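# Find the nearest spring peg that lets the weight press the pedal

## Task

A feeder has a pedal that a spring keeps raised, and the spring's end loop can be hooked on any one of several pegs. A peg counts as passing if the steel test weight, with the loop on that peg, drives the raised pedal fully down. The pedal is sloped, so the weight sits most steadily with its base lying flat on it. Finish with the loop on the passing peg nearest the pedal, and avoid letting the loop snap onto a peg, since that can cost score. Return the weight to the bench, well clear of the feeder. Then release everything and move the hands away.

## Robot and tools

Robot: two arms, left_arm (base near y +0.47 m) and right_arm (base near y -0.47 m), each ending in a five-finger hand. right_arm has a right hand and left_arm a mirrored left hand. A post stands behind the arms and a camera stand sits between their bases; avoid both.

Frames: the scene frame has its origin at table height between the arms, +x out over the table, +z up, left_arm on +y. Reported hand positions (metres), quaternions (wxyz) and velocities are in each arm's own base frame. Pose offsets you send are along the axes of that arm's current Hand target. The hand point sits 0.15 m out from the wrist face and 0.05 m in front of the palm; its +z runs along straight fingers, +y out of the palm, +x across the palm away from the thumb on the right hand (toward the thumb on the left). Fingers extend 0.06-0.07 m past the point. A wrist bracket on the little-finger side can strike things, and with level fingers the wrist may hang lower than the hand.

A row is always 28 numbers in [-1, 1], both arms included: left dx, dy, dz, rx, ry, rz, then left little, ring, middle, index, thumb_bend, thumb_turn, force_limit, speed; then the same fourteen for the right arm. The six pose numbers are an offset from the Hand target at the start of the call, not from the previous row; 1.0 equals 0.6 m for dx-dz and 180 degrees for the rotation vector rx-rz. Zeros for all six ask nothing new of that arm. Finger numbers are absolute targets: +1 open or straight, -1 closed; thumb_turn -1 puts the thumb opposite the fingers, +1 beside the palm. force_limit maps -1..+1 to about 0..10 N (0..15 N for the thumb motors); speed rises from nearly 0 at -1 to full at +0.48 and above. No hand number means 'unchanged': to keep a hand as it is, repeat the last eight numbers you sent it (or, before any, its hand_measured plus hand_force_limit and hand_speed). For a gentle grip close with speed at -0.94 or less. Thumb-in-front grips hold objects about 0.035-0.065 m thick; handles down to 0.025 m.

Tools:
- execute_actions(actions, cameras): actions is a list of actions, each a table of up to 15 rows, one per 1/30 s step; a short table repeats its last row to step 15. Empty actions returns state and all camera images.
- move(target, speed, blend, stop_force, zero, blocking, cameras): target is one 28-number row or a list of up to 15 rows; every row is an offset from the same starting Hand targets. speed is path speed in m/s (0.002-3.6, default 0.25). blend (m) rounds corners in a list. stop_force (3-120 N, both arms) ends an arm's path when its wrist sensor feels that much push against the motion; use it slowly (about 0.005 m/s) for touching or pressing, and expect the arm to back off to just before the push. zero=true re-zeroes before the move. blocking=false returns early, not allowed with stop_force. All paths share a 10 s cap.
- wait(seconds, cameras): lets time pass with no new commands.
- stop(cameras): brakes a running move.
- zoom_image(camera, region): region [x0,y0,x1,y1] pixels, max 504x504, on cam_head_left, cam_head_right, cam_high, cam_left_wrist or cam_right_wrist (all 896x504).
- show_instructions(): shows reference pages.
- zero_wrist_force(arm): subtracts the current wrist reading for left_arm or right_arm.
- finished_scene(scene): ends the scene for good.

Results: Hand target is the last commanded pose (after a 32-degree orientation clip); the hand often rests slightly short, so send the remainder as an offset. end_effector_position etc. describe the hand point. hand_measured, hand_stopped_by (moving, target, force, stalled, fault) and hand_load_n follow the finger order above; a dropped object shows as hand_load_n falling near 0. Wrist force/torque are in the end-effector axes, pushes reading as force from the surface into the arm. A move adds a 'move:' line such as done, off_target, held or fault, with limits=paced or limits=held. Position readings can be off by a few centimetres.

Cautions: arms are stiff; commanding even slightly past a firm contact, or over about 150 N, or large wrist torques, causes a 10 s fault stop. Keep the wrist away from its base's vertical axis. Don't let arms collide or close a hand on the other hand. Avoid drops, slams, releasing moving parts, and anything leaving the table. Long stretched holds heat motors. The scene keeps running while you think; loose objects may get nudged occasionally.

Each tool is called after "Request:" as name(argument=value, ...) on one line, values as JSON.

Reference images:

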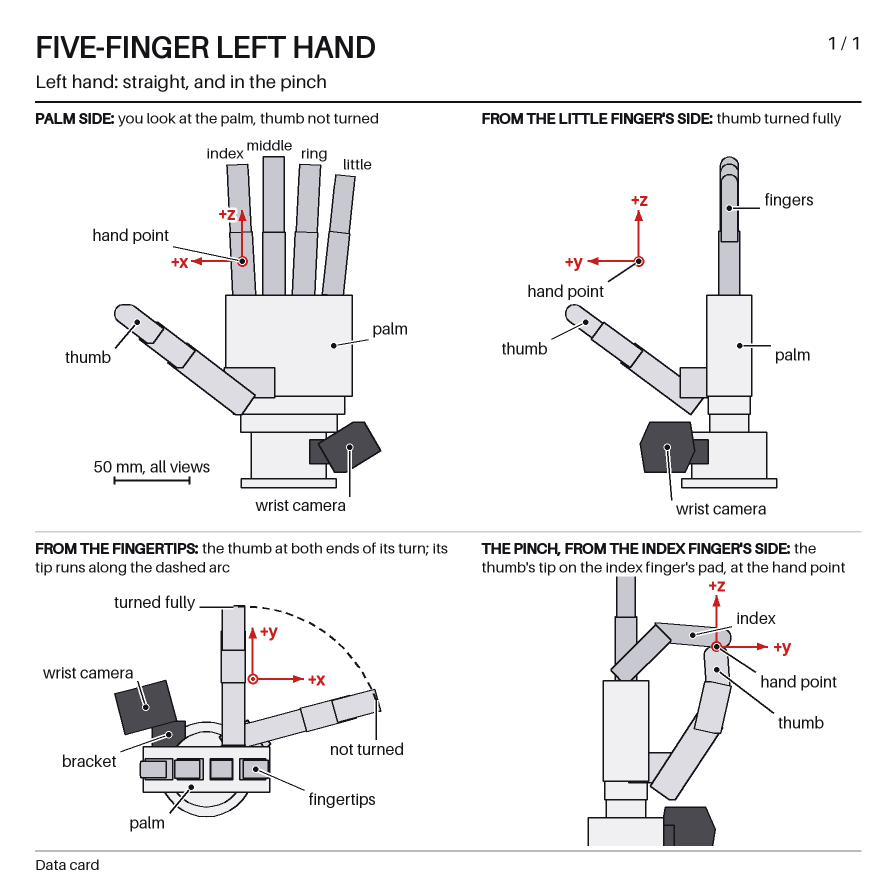

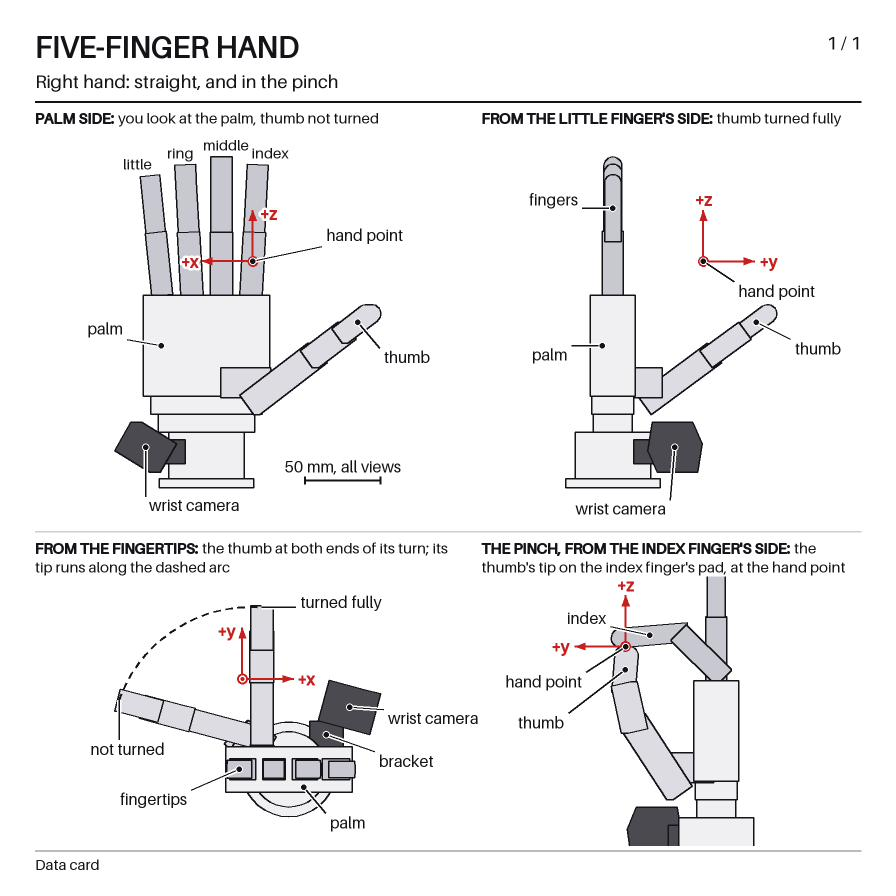

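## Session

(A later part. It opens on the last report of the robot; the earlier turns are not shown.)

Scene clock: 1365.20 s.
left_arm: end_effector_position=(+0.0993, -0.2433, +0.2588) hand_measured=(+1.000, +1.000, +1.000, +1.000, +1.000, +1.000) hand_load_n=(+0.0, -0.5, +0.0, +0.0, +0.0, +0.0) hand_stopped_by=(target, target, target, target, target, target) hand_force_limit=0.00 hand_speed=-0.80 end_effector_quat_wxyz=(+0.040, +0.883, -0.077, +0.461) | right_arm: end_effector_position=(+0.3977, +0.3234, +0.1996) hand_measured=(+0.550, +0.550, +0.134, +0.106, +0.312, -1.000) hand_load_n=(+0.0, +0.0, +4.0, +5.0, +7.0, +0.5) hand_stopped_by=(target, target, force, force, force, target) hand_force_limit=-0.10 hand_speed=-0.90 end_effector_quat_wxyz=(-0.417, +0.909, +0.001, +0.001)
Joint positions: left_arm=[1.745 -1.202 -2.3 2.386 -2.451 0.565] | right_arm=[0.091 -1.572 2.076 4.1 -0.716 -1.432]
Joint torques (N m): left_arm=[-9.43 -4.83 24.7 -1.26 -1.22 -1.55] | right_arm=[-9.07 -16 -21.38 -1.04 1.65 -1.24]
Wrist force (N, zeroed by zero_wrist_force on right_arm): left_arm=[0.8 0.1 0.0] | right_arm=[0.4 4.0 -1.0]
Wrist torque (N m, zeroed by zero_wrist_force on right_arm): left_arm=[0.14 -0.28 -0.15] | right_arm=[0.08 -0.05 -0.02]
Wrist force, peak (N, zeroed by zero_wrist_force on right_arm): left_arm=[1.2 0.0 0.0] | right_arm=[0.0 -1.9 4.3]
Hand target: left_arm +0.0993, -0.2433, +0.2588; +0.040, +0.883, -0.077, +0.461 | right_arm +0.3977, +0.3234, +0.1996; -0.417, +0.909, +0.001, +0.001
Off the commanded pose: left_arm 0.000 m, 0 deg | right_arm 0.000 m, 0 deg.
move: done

Request:
move(target=[0,0,0,0,0,0,1,1,1,1,1,1,0,-0.8, 0,0.0007,-0.0008,0,0,0,0.55,0.55,-0.1,-0.1,0.0,-1,-0.1,-0.9], speed=0.01)

Scene clock: 1367.07 s.
left_arm: end_effector_position=(+0.0993, -0.2433, +0.2588) hand_measured=(+1.000, +1.000, +1.000, +1.000, +1.000, +1.000) hand_load_n=(+0.0, +0.0, +0.0, +0.0, +0.0, +0.0) hand_stopped_by=(target, target, target, target, target, target) hand_force_limit=0.00 hand_speed=-0.80 end_effector_quat_wxyz=(+0.040, +0.883, -0.077, +0.461) | right_arm: end_effector_position=(+0.3977, +0.3227, +0.1996) hand_measured=(+0.550, +0.550, +0.134, +0.106, +0.312, -1.000) hand_load_n=(+0.0, +0.0, +4.5, +4.5, +8.0, +0.5) hand_stopped_by=(target, target, force, force, force, target) hand_force_limit=-0.10 hand_speed=-0.90 end_effector_quat_wxyz=(-0.417, +0.909, +0.001, +0.001)
Joint positions: left_arm=[1.745 -1.202 -2.3 2.386 -2.451 0.565] | right_arm=[0.09 -1.572 2.077 4.102 -0.716 -1.434]
Joint torques (N m): left_arm=[-6.7 -4.87 24.03 -1.46 -1.07 -1.38] | right_arm=[3.62 -27.79 -16.05 -3.7 1.39 1.65]
Wrist force (N, zeroed by zero_wrist_force on right_arm): left_arm=[0.9 0.1 0.0] | right_arm=[0.2 0.5 1.8]
Wrist torque (N m, zeroed by zero_wrist_force on right_arm): left_arm=[0.13 -0.29 -0.13] | right_arm=[-0.17 -0.11 0.05]
Wrist force, peak (N, zeroed by zero_wrist_force on right_arm): left_arm=[1.3 0.0 -0.3] | right_arm=[0.3 4.2 -0.8]
Hand target: left_arm +0.0993, -0.2433, +0.2588; +0.040, +0.883, -0.077, +0.461 | right_arm +0.3977, +0.3227, +0.1996; -0.417, +0.909, +0.001, +0.001
Off the commanded pose: left_arm 0.000 m, 0 deg | right_arm 0.000 m, 0 deg.
move: done

Request:
move(target=[0,0,0,0,0,0,1,1,1,1,1,1,0,-0.8, 0,0.0287,0.0133,0.0167,0,0,0.55,0.55,-0.1,-0.1,0.0,-1,-0.1,-0.9], speed=0.03)

Request:
wait(seconds=0.5)

Request:
move(target=[0,0,0,0,0,0,1,1,1,1,1,1,0,-0.8, 0,0.0287,0.0133,0.0167,0,0,0.55,0.55,-0.1,-0.1,0.0,-1,-0.1,-0.9], speed=0.03)

Request:
wait(seconds=0.5)

Scene clock: 1374.40 s.
left_arm: end_effector_position=(+0.0993, -0.2433, +0.2588) hand_measured=(+1.000, +1.000, +1.000, +1.000, +1.000, +1.000) hand_load_n=(+0.0, +0.0, +0.0, +0.0, +0.0, +0.0) hand_stopped_by=(target, target, target, target, target, target) hand_force_limit=0.00 hand_speed=-0.80 end_effector_quat_wxyz=(+0.040, +0.883, -0.077, +0.461) | right_arm: end_effector_position=(+0.3978, +0.3174, +0.1812) hand_measured=(+0.550, +0.550, +0.134, +0.106, +0.312, -1.000) hand_load_n=(+0.0, +0.0, +5.0, +5.0, +8.0, +0.0) hand_stopped_by=(target, target, force, force, force, target) hand_force_limit=-0.10 hand_speed=-0.90 end_effector_quat_wxyz=(-0.441, +0.898, +0.001, +0.001) end_effector_velocity=(+0.000, -0.001, +0.000) end_effector_angular_velocity=(-0.008, +0.005, -0.003)
Joint positions: left_arm=[1.745 -1.202 -2.3 2.386 -2.451 0.565] | right_arm=[0.053 -1.555 2.128 4.069 -0.66 -1.484]
Joint velocities: left_arm=[within noise] | right_arm=[0.001 0 -0.004 0.004 -0.008 0.006]
Joint torques (N m): left_arm=[-8.89 -5 24.25 -1.62 -1.14 -1.46] | right_arm=[13.99 -31.97 -25.99 -1.21 -0.56 2.09]
Wrist force (N, zeroed by zero_wrist_force on right_arm): left_arm=[1.0 0.1 -0.2] | right_arm=[-0.1 -2.2 3.6]
Wrist torque (N m, zeroed by zero_wrist_force on right_arm): left_arm=[0.14 -0.30 -0.14] | right_arm=[-0.24 -0.11 -0.01]
Wrist force, peak (N, zeroed by zero_wrist_force on right_arm): left_arm=[1.1 -0.1 -0.6] | right_arm=[0.2 -2.0 3.9]
Hand target: left_arm +0.0993, -0.2433, +0.2588; +0.040, +0.883, -0.077, +0.461 | right_arm +0.3977, +0.3175, +0.1813; -0.441, +0.898, +0.001, +0.001
Off the commanded pose: left_arm 0.000 m, 0 deg | right_arm 0.000 m, 0 deg.
move: done

Scene clock: 1374.90 s.
left_arm: end_effector_position=(+0.0993, -0.2433, +0.2588) hand_measured=(+1.000, +1.000, +1.000, +1.000, +1.000, +1.000) hand_load_n=(+0.0, +0.0, +0.5, +0.0, +0.0, +0.0) hand_stopped_by=(target, target, target, target, target, target) hand_force_limit=0.00 hand_speed=-0.80 end_effector_quat_wxyz=(+0.040, +0.883, -0.077, +0.461) | right_arm: end_effector_position=(+0.3977, +0.3175, +0.1813) hand_measured=(+0.550, +0.550, +0.134, +0.106, +0.312, -1.000) hand_load_n=(+0.0, +0.0, +5.0, +5.0, +8.0, +0.0) hand_stopped_by=(target, target, force, force, force, target) hand_force_limit=-0.10 hand_speed=-0.90 end_effector_quat_wxyz=(-0.441, +0.898, +0.001, +0.001)
Joint positions: left_arm=[1.745 -1.202 -2.3 2.386 -2.451 0.565] | right_arm=[0.054 -1.555 2.127 4.069 -0.66 -1.484]
Joint torques (N m): left_arm=[-7.97 -4.58 24.21 -1.3 -1.2 -1.71] | right_arm=[14.31 -31.35 -26.95 -1.24 -0.46 2.13]
Wrist force (N, zeroed by zero_wrist_force on right_arm): left_arm=[0.9 -0.1 0.0] | right_arm=[0.2 -1.6 3.5]
Wrist torque (N m, zeroed by zero_wrist_force on right_arm): left_arm=[0.09 -0.27 -0.13] | right_arm=[-0.20 -0.14 -0.01]
Wrist force, peak (N, zeroed by zero_wrist_force on right_arm): left_arm=[1.2 -0.1 0.1] | right_arm=[-0.1 -2.2 3.8]
Hand target: left_arm +0.0993, -0.2433, +0.2588; +0.040, +0.883, -0.077, +0.461 | right_arm +0.3977, +0.3175, +0.1813; -0.441, +0.898, +0.001, +0.001
Off the commanded pose: left_arm 0.000 m, 0 deg | right_arm 0.000 m, 0 deg.
wait: 0.50 s; at rest by 0.17 s

Scene clock: 1376.03 s.
left_arm: end_effector_position=(+0.0993, -0.2433, +0.2588) hand_measured=(+1.000, +1.000, +1.000, +1.000, +1.000, +1.000) hand_load_n=(+0.0, +0.0, +0.0, +0.0, +0.0, +0.0) hand_stopped_by=(target, target, target, target, target, target) hand_force_limit=0.00 hand_speed=-0.80 end_effector_quat_wxyz=(+0.040, +0.883, -0.077, +0.461) | right_arm: end_effector_position=(+0.3979, +0.3132, +0.1627) hand_measured=(+0.550, +0.550, +0.134, +0.106, +0.312, -1.000) hand_load_n=(+0.0, +0.0, +5.5, +5.0, +8.5, +0.0) hand_stopped_by=(target, target, force, force, force, target) hand_force_limit=-0.10 hand_speed=-0.90 end_effector_quat_wxyz=(-0.464, +0.886, +0.001, +0.001) end_effector_velocity=(+0.001, -0.001, +0.001) end_effector_angular_velocity=(-0.005, +0.000, -0.002)
Joint positions: left_arm=[1.745 -1.202 -2.3 2.386 -2.451 0.565] | right_arm=[0.02 -1.529 2.173 4.038 -0.606 -1.537]
Joint velocities: left_arm=[within noise] | right_arm=[0 -0.002 -0.004 0.003 -0.005 0.004]
Joint torques (N m): left_arm=[-8.82 -4.25 24.82 -1.35 -1.22 -1.45] | right_arm=[15.38 -32.5 -26.19 -1.23 -0.97 2.18]
Wrist force (N, zeroed by zero_wrist_force on right_arm): left_arm=[1.0 -0.1 0.2] | right_arm=[-0.4 -2.1 3.5]
Wrist torque (N m, zeroed by zero_wrist_force on right_arm): left_arm=[0.08 -0.29 -0.13] | right_arm=[-0.17 -0.07 0.00]
Wrist force, peak (N, zeroed by zero_wrist_force on right_arm): left_arm=[1.4 0.0 -0.2] | right_arm=[0.1 -2.9 4.2]
Hand target: left_arm +0.0993, -0.2433, +0.2588; +0.040, +0.883, -0.077, +0.461 | right_arm +0.3978, +0.3133, +0.1628; -0.464, +0.886, +0.001, +0.001
Off the commanded pose: left_arm 0.000 m, 0 deg | right_arm 0.000 m, 0 deg.
move: done

Scene clock: 1376.53 s.
left_arm: end_effector_position=(+0.0993, -0.2433, +0.2588) hand_measured=(+1.000, +1.000, +1.000, +1.000, +1.000, +1.000) hand_load_n=(+0.0, +0.0, +0.0, +0.0, +0.0, +0.0) hand_stopped_by=(target, target, target, target, target, target) hand_force_limit=0.00 hand_speed=-0.80 end_effector_quat_wxyz=(+0.040, +0.883, -0.077, +0.461) | right_arm: end_effector_position=(+0.3978, +0.3133, +0.1628) hand_measured=(+0.550, +0.550, +0.134, +0.106, +0.312, -1.000) hand_load_n=(+0.0, +0.0, +5.0, +4.5, +8.5, +0.0) hand_stopped_by=(target, target, force, force, force, target) hand_force_limit=-0.10 hand_speed=-0.90 end_effector_quat_wxyz=(-0.464, +0.886, +0.001, +0.001)
Joint positions: left_arm=[1.745 -1.202 -2.3 2.386 -2.451 0.565] | right_arm=[0.02 -1.529 2.173 4.038 -0.606 -1.536]
Joint torques (N m): left_arm=[-8.7 -5.86 25.52 -1.27 -1.29 -1.4] | right_arm=[13.44 -31.73 -25.82 -1.14 -0.61 2.21]
Wrist force (N, zeroed by zero_wrist_force on right_arm): left_arm=[1.0 0.1 -0.1] | right_arm=[-0.2 -1.3 3.2]
Wrist torque (N m, zeroed by zero_wrist_force on right_arm): left_arm=[0.13 -0.30 -0.14] | right_arm=[-0.09 -0.07 -0.01]
Wrist force, peak (N, zeroed by zero_wrist_force on right_arm): left_arm=[1.2 0.0 -0.2] | right_arm=[-0.4 -2.3 3.6]
Hand target: left_arm +0.0993, -0.2433, +0.2588; +0.040, +0.883, -0.077, +0.461 | right_arm +0.3978, +0.3133, +0.1628; -0.464, +0.886, +0.001, +0.001
Off the commanded pose: left_arm 0.000 m, 0 deg | right_arm 0.000 m, 0 deg.
wait: 0.50 s; at rest by 0.17 s

Request:
move(target=[0,0,0,0,0,0,1,1,1,1,1,1,0,-0.8, 0,-0.0006,0.0009,0,0,0,0.55,0.55,-0.1,-0.1,0.0,-1,-0.1,-0.9], speed=0.01, cameras=["cam_left_wrist","cam_right_wrist"])

Request:
wait(seconds=0.5)

Scene clock: 1396.73 s.
left_arm: end_effector_position=(+0.0993, -0.2433, +0.2588) hand_measured=(+1.000, +1.000, +1.000, +1.000, +1.000, +1.000) hand_load_n=(-0.5, +0.0, +0.0, +0.0, +0.0, +0.0) hand_stopped_by=(target, target, target, target, target, target) hand_force_limit=0.00 hand_speed=-0.80 end_effector_quat_wxyz=(+0.040, +0.883, -0.077, +0.461) | right_arm: end_effector_position=(+0.3978, +0.3140, +0.1628) hand_measured=(+0.550, +0.550, +0.134, +0.106, +0.312, -1.000) hand_load_n=(+0.0, +0.0, +4.5, +4.5, +8.0, +0.5) hand_stopped_by=(target, target, force, force, force, target) hand_force_limit=-0.10 hand_speed=-0.90 end_effector_quat_wxyz=(-0.464, +0.886, +0.001, +0.001)
Joint positions: left_arm=[1.745 -1.202 -2.3 2.386 -2.451 0.565] | right_arm=[0.022 -1.529 2.173 4.035 -0.606 -1.534]
Joint torques (N m): left_arm=[-7.78 -4.23 24.88 -1.18 -1.31 -1.34] | right_arm=[-2.35 -12.18 -22.69 -1.16 1.24 -1.5]
Wrist force (N, zeroed by zero_wrist_force on right_arm): left_arm=[0.6 0.3 -0.2] | right_arm=[-0.1 1.4 0.7]
Wrist torque (N m, zeroed by zero_wrist_force on right_arm): left_arm=[0.17 -0.25 -0.16] | right_arm=[0.03 -0.02 -0.06]
Wrist force, peak (N, zeroed by zero_wrist_force on right_arm): left_arm=[1.2 -0.3 -0.3] | right_arm=[-0.4 -1.6 3.3]
Hand target: left_arm +0.0993, -0.2433, +0.2588; +0.040, +0.883, -0.077, +0.461 | right_arm +0.3978, +0.3140, +0.1628; -0.464, +0.886, +0.001, +0.001
Off the commanded pose: left_arm 0.000 m, 0 deg | right_arm 0.000 m, 0 deg.
move: done

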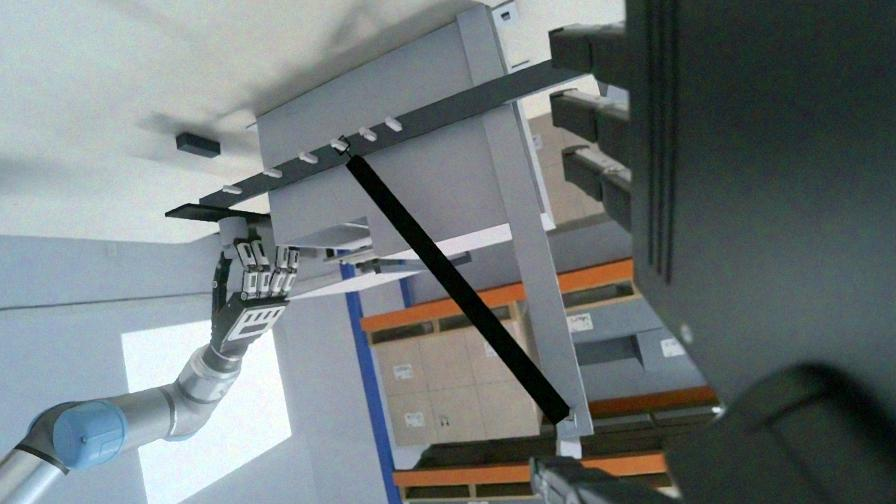

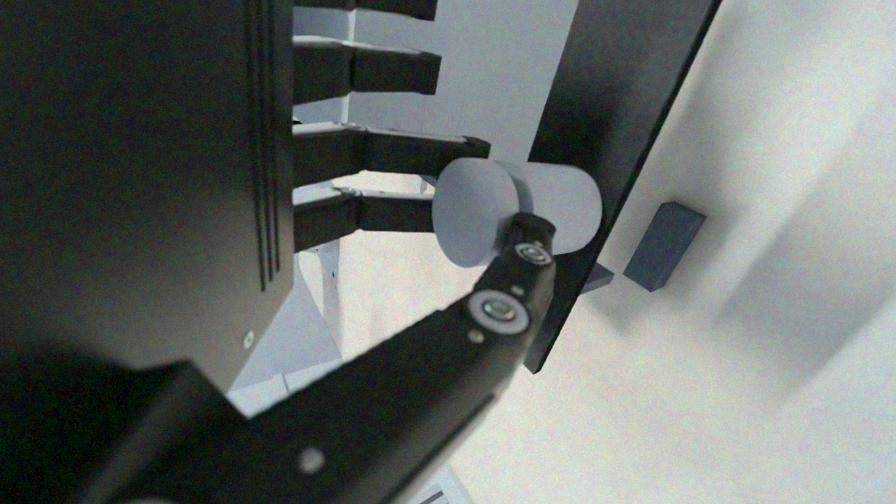

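Scene clock: 1397.23 s.
left_arm: end_effector_position=(+0.0993, -0.2433, +0.2588) hand_measured=(+1.000, +1.000, +1.000, +1.000, +1.000, +1.000) hand_load_n=(+0.0, -0.5, +0.0, +0.0, +0.0, +0.0) hand_stopped_by=(target, target, target, target, target, target) hand_force_limit=0.00 hand_speed=-0.80 end_effector_quat_wxyz=(+0.040, +0.883, -0.077, +0.461) | right_arm: end_effector_position=(+0.3978, +0.3140, +0.1628) hand_measured=(+0.550, +0.550, +0.134, +0.106, +0.312, -1.000) hand_load_n=(+0.0, +0.0, +4.5, +4.5, +7.5, +0.5) hand_stopped_by=(target, target, force, force, force, target) hand_force_limit=-0.10 hand_speed=-0.90 end_effector_quat_wxyz=(-0.464, +0.886, +0.001, +0.001)
Joint positions: left_arm=[1.745 -1.202 -2.3 2.386 -2.451 0.565] | right_arm=[0.022 -1.529 2.173 4.035 -0.606 -1.534]
Joint torques (N m): left_arm=[-8.76 -4.01 24.86 -1.1 -1.1 -1.51] | right_arm=[-12.23 -11.37 -16.78 -1.29 2.41 -1.32]
Wrist force (N, zeroed by zero_wrist_force on right_arm): left_arm=[1.1 0.0 0.1] | right_arm=[-0.1 1.4 0.6]
Wrist torque (N m, zeroed by zero_wrist_force on right_arm): left_arm=[0.10 -0.31 -0.12] | right_arm=[0.05 -0.02 -0.06]
Wrist force, peak (N, zeroed by zero_wrist_force on right_arm): left_arm=[1.4 -0.1 -0.1] | right_arm=[0.0 1.6 0.8]
Hand target: left_arm +0.0993, -0.2433, +0.2588; +0.040, +0.883, -0.077, +0.461 | right_arm +0.3978, +0.3140, +0.1628; -0.464, +0.886, +0.001, +0.001
Off the commanded pose: left_arm 0.000 m, 0 deg | right_arm 0.000 m, 0 deg.
wait: 0.50 s; at rest by 0.17 s

Request:
move(target=[0,0,0,0,0,0,1,1,1,1,1,1,0,-0.8, 0,0,0,0,0,0,0.55,0.55,0.25,0.22,0.4,-1,-0.1,-0.85], speed=0.01, cameras=["cam_left_wrist","cam_right_wrist"])

Scene clock: 1404.90 s.
left_arm: end_effector_position=(+0.0993, -0.2433, +0.2588) hand_measured=(+1.000, +1.000, +1.000, +1.000, +1.000, +1.000) hand_load_n=(+0.0, +0.0, +0.5, +0.0, +0.0, +0.0) hand_stopped_by=(target, target, target, target, target, target) hand_force_limit=0.00 hand_speed=-0.80 end_effector_quat_wxyz=(+0.040, +0.883, -0.077, +0.461) | right_arm: end_effector_position=(+0.3978, +0.3140, +0.1628) hand_measured=(+0.550, +0.550, +0.250, +0.220, +0.400, -1.000) hand_load_n=(+0.0, +0.0, +0.0, +0.0, +0.5, +0.0) hand_stopped_by=(target, target, target, target, target, target) hand_force_limit=-0.10 hand_speed=-0.85 end_effector_quat_wxyz=(-0.464, +0.886, +0.001, +0.001)
Joint positions: left_arm=[1.745 -1.202 -2.3 2.386 -2.451 0.565] | right_arm=[0.022 -1.529 2.173 4.035 -0.606 -1.534]
Joint torques (N m): left_arm=[-7.51 -3.97 24.63 -1.57 -1.11 -1.4] | right_arm=[-11.06 -11.93 -13.88 -1.24 2.55 -1.41]
Wrist force (N, zeroed by zero_wrist_force on right_arm): left_arm=[1.0 -0.2 -0.2] | right_arm=[0.3 0.9 1.3]
Wrist torque (N m, zeroed by zero_wrist_force on right_arm): left_arm=[0.09 -0.31 -0.12] | right_arm=[-0.09 -0.06 -0.06]
Wrist force, peak (N, zeroed by zero_wrist_force on right_arm): left_arm=[1.3 -0.2 -0.3] | right_arm=[-0.3 2.2 -0.7]
Hand target: left_arm +0.0993, -0.2433, +0.2588; +0.040, +0.883, -0.077, +0.461 | right_arm +0.3978, +0.3140, +0.1628; -0.464, +0.886, +0.001, +0.001
Off the commanded pose: left_arm 0.000 m, 0 deg | right_arm 0.000 m, 0 deg.
move: done

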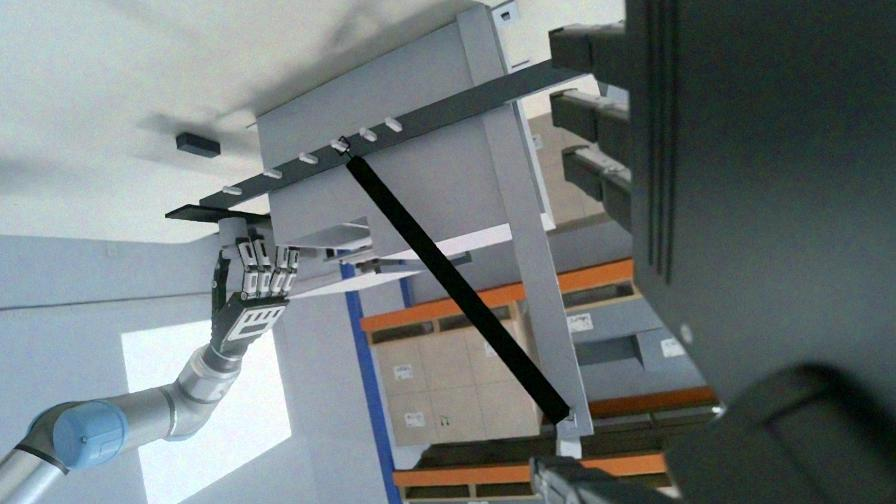

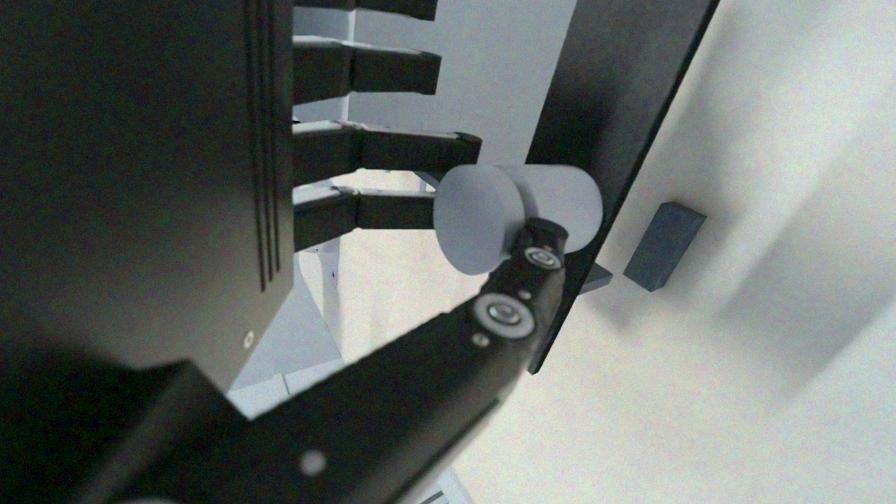

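Request:
move(target=[0,0,0,0,0,0,1,1,1,1,1,1,0,-0.8, 0,0,0,0,0,0,0.55,0.55,0.55,0.55,0.5,-1,-0.1,-0.85], speed=0.01, cameras=["cam_left_wrist","cam_right_wrist"])

Scene clock: 1409.40 s.
left_arm: end_effector_position=(+0.0993, -0.2433, +0.2588) hand_measured=(+1.000, +1.000, +1.000, +1.000, +1.000, +1.000) hand_load_n=(+0.0, +0.0, +0.0, +0.0, +0.0, +0.0) hand_stopped_by=(target, target, target, target, target, target) hand_force_limit=0.00 hand_speed=-0.80 end_effector_quat_wxyz=(+0.040, +0.883, -0.077, +0.461) | right_arm: end_effector_position=(+0.3978, +0.3140, +0.1628) hand_measured=(+0.550, +0.550, +0.550, +0.550, +0.500, -1.000) hand_load_n=(+0.0, +0.0, +0.0, +0.0, +0.0, +0.0) hand_stopped_by=(target, target, target, target, target, target) hand_force_limit=-0.10 hand_speed=-0.85 end_effector_quat_wxyz=(-0.464, +0.886, +0.001, +0.001)
Joint positions: left_arm=[1.745 -1.202 -2.3 2.386 -2.451 0.565] | right_arm=[0.022 -1.529 2.173 4.035 -0.606 -1.534]
Joint torques (N m): left_arm=[-8.94 -4.72 24.53 -1.25 -1.1 -1.67] | right_arm=[-1.92 -16.85 -13.95 -1.34 2.51 -1.41]
Wrist force (N, zeroed by zero_wrist_force on right_arm): left_arm=[1.1 -0.1 -0.2] | right_arm=[0.5 1.0 1.2]
Wrist torque (N m, zeroed by zero_wrist_force on right_arm): left_arm=[0.12 -0.32 -0.12] | right_arm=[-0.07 -0.09 -0.05]
Wrist force, peak (N, zeroed by zero_wrist_force on right_arm): left_arm=[1.3 -0.1 -0.1] | right_arm=[0.4 1.0 1.5]
Hand target: left_arm +0.0993, -0.2433, +0.2588; +0.040, +0.883, -0.077, +0.461 | right_arm +0.3978, +0.3140, +0.1628; -0.464, +0.886, +0.001, +0.001
Off the commanded pose: left_arm 0.000 m, 0 deg | right_arm 0.000 m, 0 deg.
move: done

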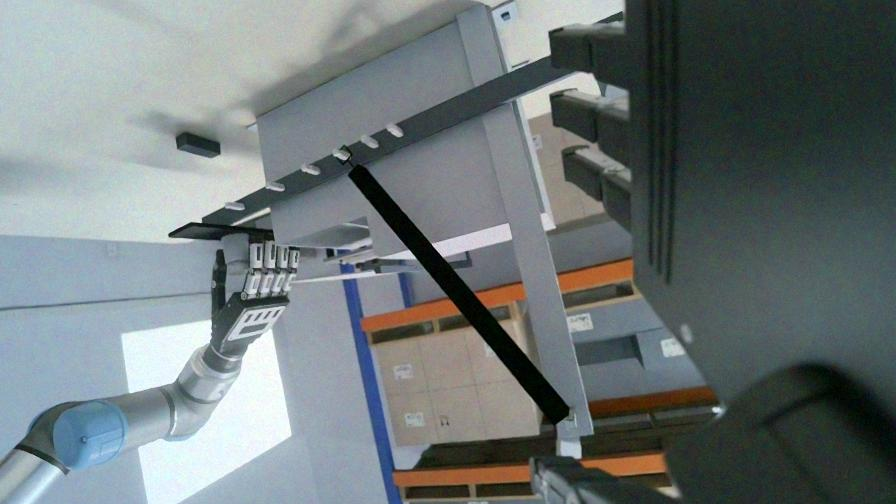

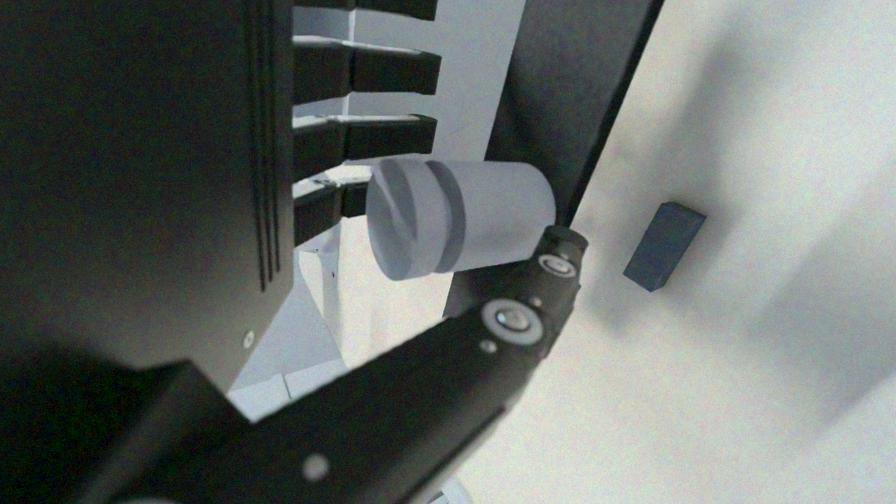

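Request:
move(target=[0,0,0,0,0,0,1,1,1,1,1,1,0,-0.8, 0,-0.0287,-0.0133,-0.0167,0,0,0.55,0.55,0.55,0.55,0.5,-1,-0.1,-0.85], speed=0.03, cameras=["cam_left_wrist","cam_right_wrist"])

Scene clock: 1415.20 s.
left_arm: end_effector_position=(+0.0993, -0.2433, +0.2588) hand_measured=(+1.000, +1.000, +1.000, +1.000, +1.000, +1.000) hand_load_n=(+0.0, +0.0, +0.0, +0.0, +0.0, +0.0) hand_stopped_by=(target, target, target, target, target, target) hand_force_limit=0.00 hand_speed=-0.80 end_effector_quat_wxyz=(+0.040, +0.883, -0.077, +0.461) | right_arm: end_effector_position=(+0.3977, +0.3173, +0.1817) hand_measured=(+0.550, +0.550, +0.550, +0.550, +0.500, -1.000) hand_load_n=(+0.0, +0.0, +0.0, +0.0, +0.0, +0.0) hand_stopped_by=(target, target, target, target, target, target) hand_force_limit=-0.10 hand_speed=-0.85 end_effector_quat_wxyz=(-0.440, +0.898, +0.001, +0.001) end_effector_velocity=(+0.000, +0.001, -0.001) end_effector_angular_velocity=(+0.006, +0.000, +0.002)
Joint positions: left_arm=[1.745 -1.202 -2.3 2.386 -2.451 0.565] | right_arm=[0.053 -1.556 2.127 4.071 -0.66 -1.485]
Joint velocities: left_arm=[within noise] | right_arm=[-0.001 0.003 0.004 -0.004 0.006 -0.004]
Joint torques (N m): left_arm=[-7.1 -4.49 24.92 -1.63 -1.24 -1.27] | right_arm=[-11.99 -10.81 -12.72 -3.63 3.03 -1.73]
Wrist force (N, zeroed by zero_wrist_force on right_arm): left_arm=[0.8 0.1 0.1] | right_arm=[0.6 0.6 1.5]
Wrist torque (N m, zeroed by zero_wrist_force on right_arm): left_arm=[0.11 -0.27 -0.14] | right_arm=[-0.16 -0.13 -0.06]
Wrist force, peak (N, zeroed by zero_wrist_force on right_arm): left_arm=[1.2 -0.2 -0.1] | right_arm=[0.4 1.5 1.4]
Hand target: left_arm +0.0993, -0.2433, +0.2588; +0.040, +0.883, -0.077, +0.461 | right_arm +0.3977, +0.3172, +0.1815; -0.441, +0.898, +0.001, +0.001
Off the commanded pose: left_arm 0.000 m, 0 deg | right_arm 0.000 m, 0 deg.
move: done

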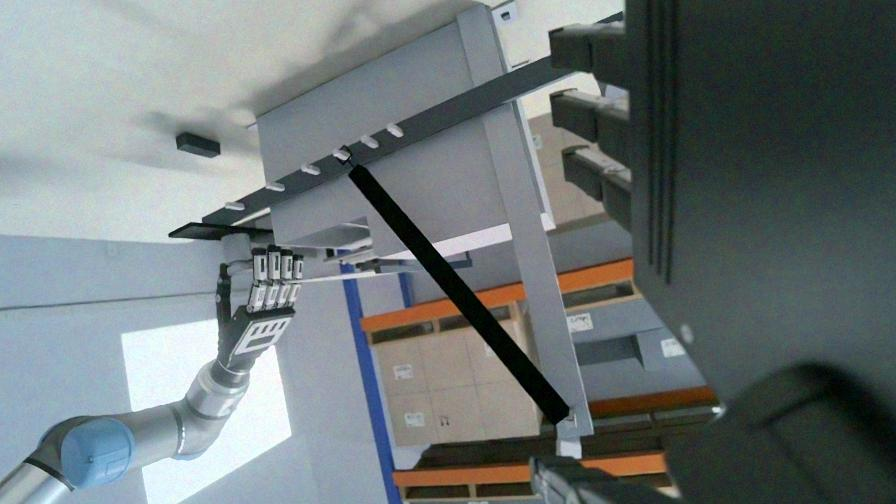

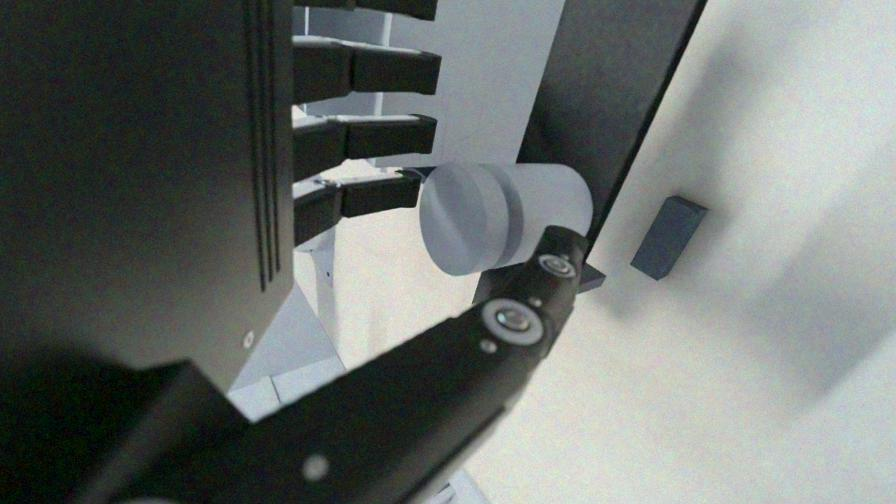

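Request:
move(target=[0,0,0,0,0,0,1,1,1,1,1,1,0,-0.8, 0,0,0,0,0,0,0.55,0.55,0.15,0.12,0.1,-1,-0.6,-0.9], speed=0.01)

Request:
move(target=[0,0,0,0,0,0,1,1,1,1,1,1,0,-0.8, 0,0,0,0,0,0,0.55,0.55,-0.1,-0.1,0.0,-1,-0.1,-0.9], speed=0.01, cameras=["cam_left_wrist","cam_right_wrist"])

Scene clock: 1422.73 s.
left_arm: end_effector_position=(+0.0993, -0.2433, +0.2588) hand_measured=(+1.000, +1.000, +1.000, +1.000, +1.000, +1.000) hand_load_n=(+0.0, +0.0, +0.0, +0.0, +0.0, +0.0) hand_stopped_by=(target, target, target, target, target, target) hand_force_limit=0.00 hand_speed=-0.80 end_effector_quat_wxyz=(+0.040, +0.883, -0.077, +0.461) | right_arm: end_effector_position=(+0.3977, +0.3172, +0.1815) hand_measured=(+0.550, +0.550, +0.152, +0.142, +0.296, -1.000) hand_load_n=(+0.0, +0.0, +2.0, +2.5, +4.0, +0.0) hand_stopped_by=(target, target, force, force, force, target) hand_force_limit=-0.60 hand_speed=-0.90 end_effector_quat_wxyz=(-0.441, +0.898, +0.001, +0.001)
Joint positions: left_arm=[1.745 -1.202 -2.3 2.386 -2.451 0.565] | right_arm=[0.053 -1.556 2.127 4.071 -0.66 -1.485]
Joint torques (N m): left_arm=[-7.72 -3.39 25.56 -1.14 -1.06 -1.44] | right_arm=[-10.09 -12.15 -12.26 -3.48 1.36 -1.69]
Wrist force (N, zeroed by zero_wrist_force on right_arm): left_arm=[0.9 -0.1 0.1] | right_arm=[0.5 0.5 1.4]
Wrist torque (N m, zeroed by zero_wrist_force on right_arm): left_arm=[0.09 -0.28 -0.13] | right_arm=[-0.13 -0.11 -0.05]
Wrist force, peak (N, zeroed by zero_wrist_force on right_arm): left_arm=[1.3 -0.2 -0.2] | right_arm=[0.5 2.4 0.3]
Hand target: left_arm +0.0993, -0.2433, +0.2588; +0.040, +0.883, -0.077, +0.461 | right_arm +0.3977, +0.3172, +0.1815; -0.441, +0.898, +0.001, +0.001
Off the commanded pose: left_arm 0.000 m, 0 deg | right_arm 0.000 m, 0 deg.
move: done

Scene clock: 1423.23 s.
left_arm: end_effector_position=(+0.0993, -0.2433, +0.2588) hand_measured=(+1.000, +1.000, +1.000, +1.000, +1.000, +1.000) hand_load_n=(+0.0, +0.0, +0.0, +0.0, +0.0, +0.0) hand_stopped_by=(target, target, target, target, target, target) hand_force_limit=0.00 hand_speed=-0.80 end_effector_quat_wxyz=(+0.040, +0.883, -0.077, +0.461) | right_arm: end_effector_position=(+0.3977, +0.3172, +0.1815) hand_measured=(+0.550, +0.550, +0.126, +0.116, +0.294, -1.000) hand_load_n=(+0.0, +0.0, +5.5, +4.5, +8.5, +0.5) hand_stopped_by=(target, target, force, force, force, target) hand_force_limit=-0.10 hand_speed=-0.90 end_effector_quat_wxyz=(-0.441, +0.898, +0.001, +0.001)
Joint positions: left_arm=[1.745 -1.202 -2.3 2.386 -2.451 0.565] | right_arm=[0.053 -1.556 2.127 4.071 -0.66 -1.485]
Joint torques (N m): left_arm=[-6.86 -5.74 23.28 -1.25 -1.2 -1.43] | right_arm=[-9.34 -12.28 -12.03 -3.24 1.39 -2.15]
Wrist force (N, zeroed by zero_wrist_force on right_arm): left_arm=[1.0 -0.4 -0.1] | right_arm=[0.3 1.5 0.7]
Wrist torque (N m, zeroed by zero_wrist_force on right_arm): left_arm=[0.06 -0.30 -0.12] | right_arm=[-0.05 -0.08 -0.04]
Wrist force, peak (N, zeroed by zero_wrist_force on right_arm): left_arm=[1.2 0.0 -0.2] | right_arm=[0.4 2.1 0.8]
Hand target: left_arm +0.0993, -0.2433, +0.2588; +0.040, +0.883, -0.077, +0.461 | right_arm +0.3977, +0.3172, +0.1815; -0.441, +0.898, +0.001, +0.001
Off the commanded pose: left_arm 0.000 m, 0 deg | right_arm 0.000 m, 0 deg.
move: done

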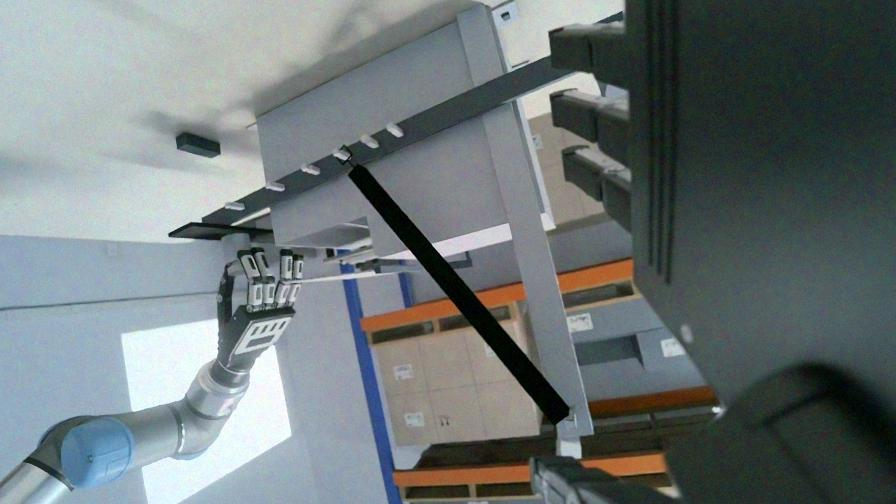

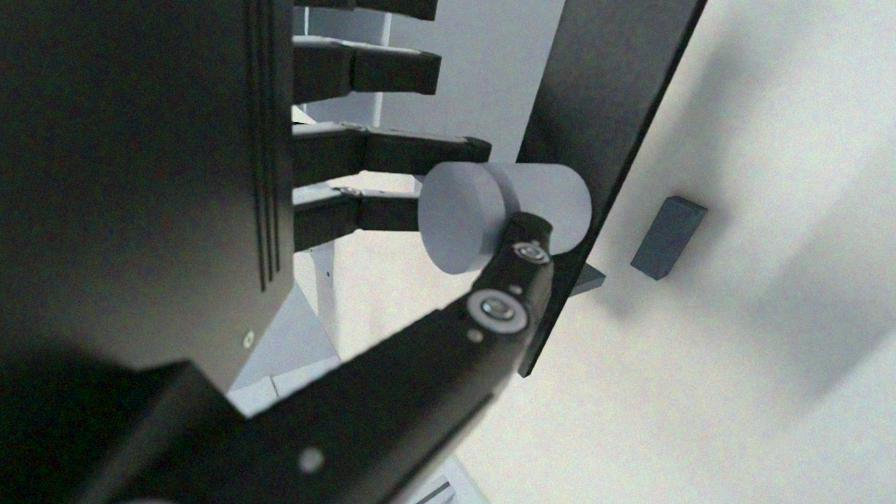

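Request:
move(target=[0,0,0,0,0,0,1,1,1,1,1,1,0,-0.8, 0,-0.0889,-0.0310,-0.05,0,0,0.55,0.55,-0.1,-0.1,0.0,-1,-0.1,-0.9], speed=0.03, cameras=["cam_left_wrist","cam_right_wrist"])

Scene clock: 1429.70 s.
left_arm: end_effector_position=(+0.0993, -0.2433, +0.2588) hand_measured=(+1.000, +1.000, +1.000, +1.000, +1.000, +1.000) hand_load_n=(+0.0, +0.0, +0.0, +0.0, -0.5, +0.0) hand_stopped_by=(target, target, target, target, target, target) hand_force_limit=0.00 hand_speed=-0.80 end_effector_quat_wxyz=(+0.040, +0.883, -0.077, +0.461) | right_arm: end_effector_position=(+0.3975, +0.3352, +0.2352) hand_measured=(+0.550, +0.550, +0.126, +0.116, +0.294, -1.000) hand_load_n=(+0.0, +0.0, +5.5, +5.0, +8.0, +0.5) hand_stopped_by=(target, target, force, force, force, target) hand_force_limit=-0.10 hand_speed=-0.90 end_effector_quat_wxyz=(-0.369, +0.930, +0.001, +0.001) end_effector_velocity=(+0.000, +0.000, -0.001) end_effector_angular_velocity=(+0.006, -0.004, +0.002)
Joint positions: left_arm=[1.745 -1.202 -2.3 2.386 -2.451 0.565] | right_arm=[0.168 -1.586 1.963 4.178 -0.829 -1.343]
Joint velocities: left_arm=[within noise] | right_arm=[-0.002 -0.001 0.005 -0.006 0.006 -0.004]
Joint torques (N m): left_arm=[-7.13 -4.83 24.41 -1.25 -1.15 -1.57] | right_arm=[-13.37 -29.24 -17.21 -4.01 3.12 -1.21]
Wrist force (N, zeroed by zero_wrist_force on right_arm): left_arm=[1.1 0.1 0.0] | right_arm=[0.3 3.3 3.9]
Wrist torque (N m, zeroed by zero_wrist_force on right_arm): left_arm=[0.13 -0.31 -0.13] | right_arm=[-0.04 -0.07 -0.06]
Wrist force, peak (N, zeroed by zero_wrist_force on right_arm): left_arm=[1.3 -0.2 -0.1] | right_arm=[0.3 3.4 4.2]
Hand target: left_arm +0.0993, -0.2433, +0.2588; +0.040, +0.883, -0.077, +0.461 | right_arm +0.3976, +0.3351, +0.2351; -0.369, +0.930, +0.001, +0.001
Off the commanded pose: left_arm 0.000 m, 0 deg | right_arm 0.000 m, 0 deg.
move: done

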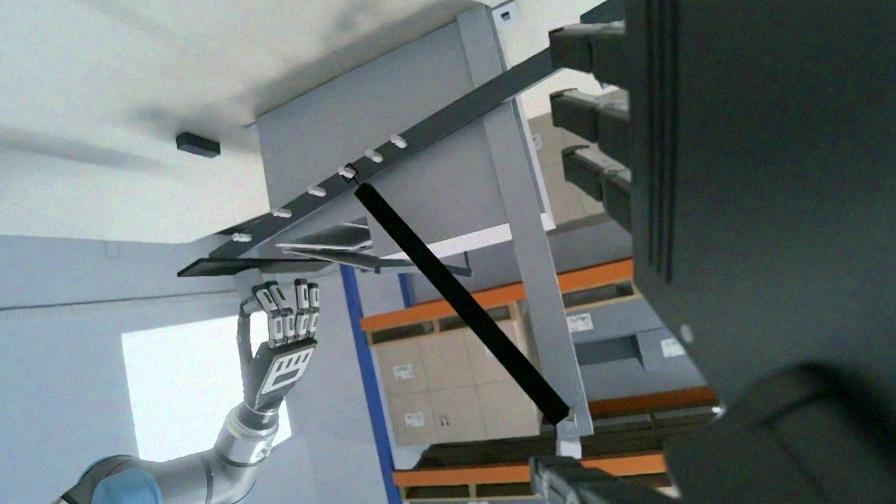

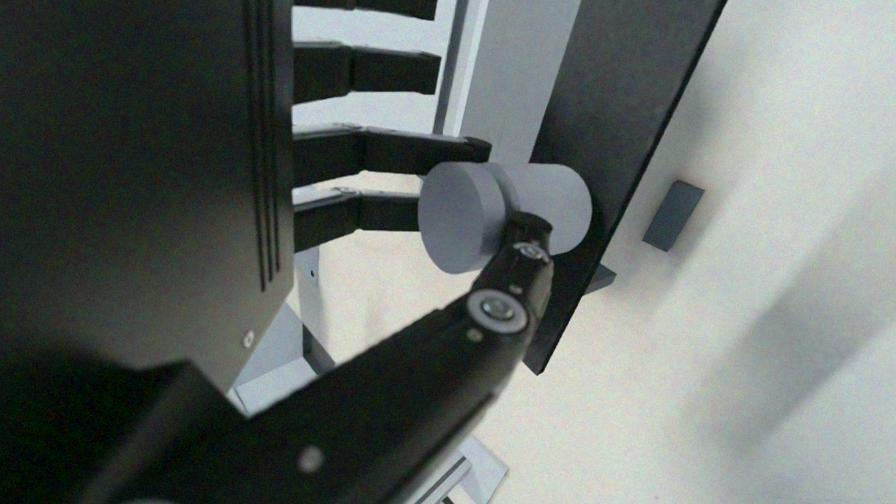

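Request:
move(target=[[0,0,0,0,0,0,1,1,1,1,1,1,0,-0.8, 0,-0.1029,-0.1092,0,0,0,0.55,0.55,-0.1,-0.1,0.0,-1,-0.1,-0.9],[0,0,0,0,0,0,1,1,1,1,1,1,0,-0.8, -0.1792,-0.0661,-0.1553,0.05,0,0,0.55,0.55,-0.1,-0.1,0.0,-1,-0.1,-0.9],[0,0,0,0,0,0,1,1,1,1,1,1,0,-0.8, -0.4458,-0.0149,0.3233,0.0761,0,0,0.55,0.55,-0.1,-0.1,0.0,-1,-0.1,-0.9],[0,0,0,0,0,0,1,1,1,1,1,1,0,-0.8, -0.4458,0.0308,0.3718,0.0761,0,0,0.55,0.55,-0.1,-0.1,0.0,-1,-0.1,-0.9]], speed=[0.15,0.18,0.18,0.08], blend=[0.04,0.04,0.02,0])

Request:
move(target=[0,0,0,0,0,0,1,1,1,1,1,1,0,-0.8, 0,0.021,0.0136,0,0,0,0.55,0.55,-0.1,-0.1,0.0,-1,-0.1,-0.9], speed=0.01, stop_force=3, cameras=["cam_right_wrist","cam_left_wrist"])

Scene clock: 1444.43 s.
left_arm: end_effector_position=(+0.0993, -0.2433, +0.2588) hand_measured=(+1.000, +1.000, +1.000, +1.000, +1.000, +1.000) hand_load_n=(+0.0, +0.0, +0.0, +0.0, +0.0, +0.0) hand_stopped_by=(target, target, target, target, target, target) hand_force_limit=0.00 hand_speed=-0.80 end_effector_quat_wxyz=(+0.040, +0.883, -0.077, +0.461) | right_arm: end_effector_position=(+0.1305, +0.4745, +0.0594) hand_measured=(+0.550, +0.550, +0.126, +0.116, +0.294, -1.000) hand_load_n=(-0.5, +0.0, +5.0, +5.0, +8.0, +0.5) hand_stopped_by=(target, target, force, force, force, target) hand_force_limit=-0.10 hand_speed=-0.90 end_effector_quat_wxyz=(-0.477, +0.879, +0.001, +0.001)
Joint positions: left_arm=[1.745 -1.202 -2.3 2.386 -2.451 0.565] | right_arm=[0.67 -1.207 2.553 2.604 -0.854 -0.604]
Joint torques (N m): left_arm=[-6.89 -5.8 25.25 -1.16 -1.22 -1.51] | right_arm=[-12.38 -13.79 -14.4 -4.22 2.63 2.02]
Wrist force (N, zeroed by zero_wrist_force on right_arm): left_arm=[1.1 -0.1 0.2] | right_arm=[0.2 4.7 3.2]
Wrist torque (N m, zeroed by zero_wrist_force on right_arm): left_arm=[0.08 -0.31 -0.12] | right_arm=[0.12 -0.11 0.12]
Wrist force, peak (N, zeroed by zero_wrist_force on right_arm): left_arm=[1.2 -0.4 -0.1] | right_arm=[0.2 5.2 5.5]
Hand target: left_arm +0.0993, -0.2433, +0.2588; +0.040, +0.883, -0.077, +0.461 | right_arm +0.1305, +0.4745, +0.0594; -0.477, +0.879, +0.001, +0.001
Off the commanded pose: left_arm 0.000 m, 0 deg | right_arm 0.000 m, 0 deg.
move: done

Scene clock: 1446.87 s.
left_arm: end_effector_position=(+0.0993, -0.2433, +0.2588) hand_measured=(+1.000, +1.000, +1.000, +1.000, +1.000, +1.000) hand_load_n=(+0.0, +0.0, +0.0, +0.0, +0.0, +0.0) hand_stopped_by=(target, target, target, target, target, target) hand_force_limit=0.00 hand_speed=-0.80 end_effector_quat_wxyz=(+0.040, +0.883, -0.077, +0.461) | right_arm: end_effector_position=(+0.1305, +0.4745, +0.0444) hand_measured=(+0.550, +0.550, +0.126, +0.116, +0.294, -1.000) hand_load_n=(+0.0, +0.0, +5.5, +5.0, +7.5, +0.5) hand_stopped_by=(target, target, force, force, force, target) hand_force_limit=-0.10 hand_speed=-0.90 end_effector_quat_wxyz=(-0.477, +0.879, +0.001, +0.001)
Joint positions: left_arm=[1.745 -1.202 -2.3 2.386 -2.451 0.565] | right_arm=[0.67 -1.144 2.554 2.54 -0.854 -0.605]
Joint torques (N m): left_arm=[-7.85 -4.76 24.38 -1.52 -1.24 -1.6] | right_arm=[-12.29 -36.79 1.94 -1.58 1.36 -1.56]
Wrist force (N, zeroed by zero_wrist_force on right_arm): left_arm=[1.0 0.1 -0.2] | right_arm=[0.2 3.3 2.0]
Wrist torque (N m, zeroed by zero_wrist_force on right_arm): left_arm=[0.14 -0.31 -0.13] | right_arm=[0.07 -0.06 0.11]
Wrist force, peak (N, zeroed by zero_wrist_force on right_arm): left_arm=[1.2 0.0 0.1] | right_arm=[0.3 4.7 3.4]
Hand target: left_arm +0.0993, -0.2433, +0.2588; +0.040, +0.883, -0.077, +0.461 | right_arm +0.1305, +0.4745, +0.0444; -0.477, +0.879, +0.001, +0.001
Off the commanded pose: left_arm 0.000 m, 0 deg | right_arm 0.000 m, 0 deg.
move: contact (right_arm)
Images, in order (width x height): cam_left_wrist 896x504, cam_right_wrist 896x504.

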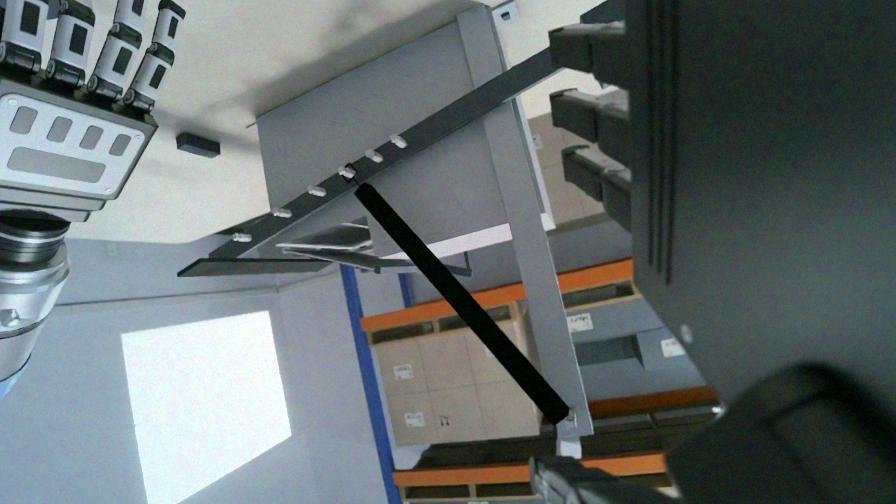

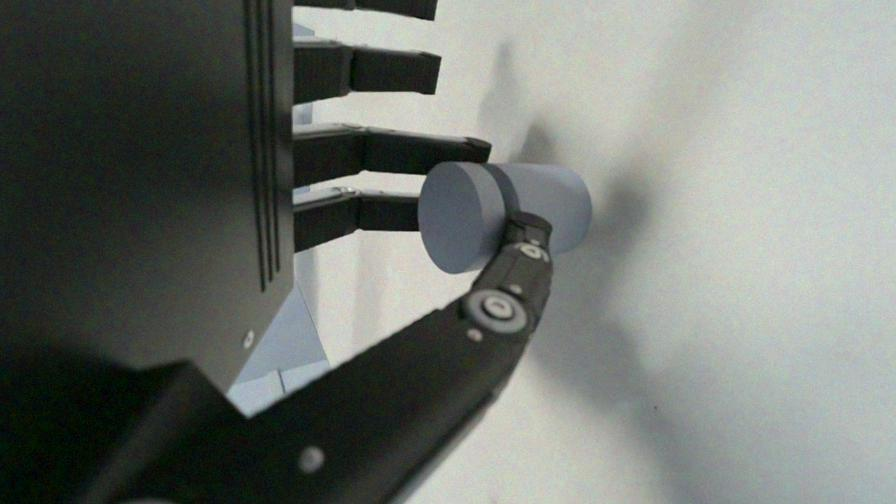

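Request:
move(target=[[0,0,0,0,0,0,1,1,1,1,1,1,0,-0.8, 0,0.0007,0.00045,0,0,0,0.55,0.55,-0.1,-0.1,0.0,-1,-0.1,-0.9],[0,0,0,0,0,0,1,1,1,1,1,1,0,-0.8, 0,0.0007,0.00045,0,0,0,0.55,0.55,0.25,0.22,0.4,-1,-0.1,-0.85]], speed=0.01)

Request:
move(target=[0,0,0,0,0,0,1,1,1,1,1,1,0,-0.8, 0,0,0,0,0,0,0.55,0.55,0.55,0.55,0.5,-1,-0.1,-0.6], speed=0.01, cameras=["cam_right_wrist"])

Scene clock: 1450.87 s.
left_arm: end_effector_position=(+0.0993, -0.2433, +0.2588) hand_measured=(+1.000, +1.000, +1.000, +1.000, +1.000, +1.000) hand_load_n=(+0.0, +0.0, +0.0, +0.0, +0.0, +0.0) hand_stopped_by=(target, target, target, target, target, target) hand_force_limit=0.00 hand_speed=-0.80 end_effector_quat_wxyz=(+0.040, +0.883, -0.077, +0.461) | right_arm: end_effector_position=(+0.1305, +0.4745, +0.0439) hand_measured=(+0.550, +0.550, +0.250, +0.220, +0.400, -1.000) hand_load_n=(+0.0, +0.0, +0.0, +0.0, +0.0, +0.0) hand_stopped_by=(target, target, target, target, target, target) hand_force_limit=-0.10 hand_speed=-0.85 end_effector_quat_wxyz=(-0.477, +0.879, +0.001, +0.001)
Joint positions: left_arm=[1.745 -1.202 -2.3 2.386 -2.451 0.565] | right_arm=[0.67 -1.142 2.554 2.538 -0.854 -0.605]
Joint torques (N m): left_arm=[-7.67 -5.73 24.23 -1.46 -1.3 -1.39] | right_arm=[-10.57 -25.31 0.57 -3.67 0.79 -0.1]
Wrist force (N, zeroed by zero_wrist_force on right_arm): left_arm=[1.0 -0.1 0.1] | right_arm=[0.2 1.2 1.1]
Wrist torque (N m, zeroed by zero_wrist_force on right_arm): left_arm=[0.09 -0.29 -0.13] | right_arm=[0.04 -0.04 0.09]
Wrist force, peak (N, zeroed by zero_wrist_force on right_arm): left_arm=[1.4 -0.2 -0.2] | right_arm=[-0.5 -5.2 -0.2]
Hand target: left_arm +0.0993, -0.2433, +0.2588; +0.040, +0.883, -0.077, +0.461 | right_arm +0.1305, +0.4745, +0.0439; -0.477, +0.879, +0.001, +0.001
Off the commanded pose: left_arm 0.000 m, 0 deg | right_arm 0.000 m, 0 deg.
move: done

Scene clock: 1451.43 s.
left_arm: end_effector_position=(+0.0993, -0.2433, +0.2588) hand_measured=(+1.000, +1.000, +1.000, +1.000, +1.000, +1.000) hand_load_n=(+0.0, +0.0, -0.5, +0.0, +0.0, -0.5) hand_stopped_by=(target, target, target, target, target, target) hand_force_limit=0.00 hand_speed=-0.80 end_effector_quat_wxyz=(+0.040, +0.883, -0.077, +0.461) | right_arm: end_effector_position=(+0.1305, +0.4745, +0.0439) hand_measured=(+0.550, +0.550, +0.550, +0.550, +0.500, -1.000) hand_load_n=(+0.0, +0.0, +0.0, +0.0, +0.0, +0.0) hand_stopped_by=(target, target, target, target, target, target) hand_force_limit=-0.10 hand_speed=-0.60 end_effector_quat_wxyz=(-0.477, +0.879, +0.001, +0.001)
Joint positions: left_arm=[1.745 -1.202 -2.3 2.386 -2.451 0.565] | right_arm=[0.67 -1.142 2.554 2.538 -0.854 -0.605]
Joint torques (N m): left_arm=[-6.42 -3.61 22.85 -1.45 -1.22 -1.33] | right_arm=[-8.79 -28.34 1.59 -3.58 0.66 0.18]
Wrist force (N, zeroed by zero_wrist_force on right_arm): left_arm=[1.0 0.0 0.0] | right_arm=[0.2 1.4 1.3]
Wrist torque (N m, zeroed by zero_wrist_force on right_arm): left_arm=[0.12 -0.30 -0.13] | right_arm=[0.05 -0.04 0.10]
Wrist force, peak (N, zeroed by zero_wrist_force on right_arm): left_arm=[1.2 -0.1 -0.3] | right_arm=[0.2 1.6 1.3]
Hand target: left_arm +0.0993, -0.2433, +0.2588; +0.040, +0.883, -0.077, +0.461 | right_arm +0.1305, +0.4745, +0.0439; -0.477, +0.879, +0.001, +0.001
Off the commanded pose: left_arm 0.000 m, 0 deg | right_arm 0.000 m, 0 deg.
move: done

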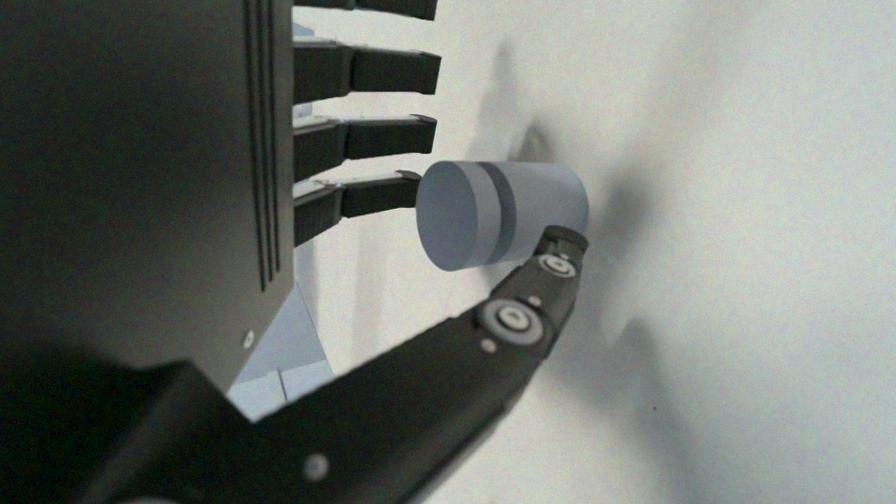

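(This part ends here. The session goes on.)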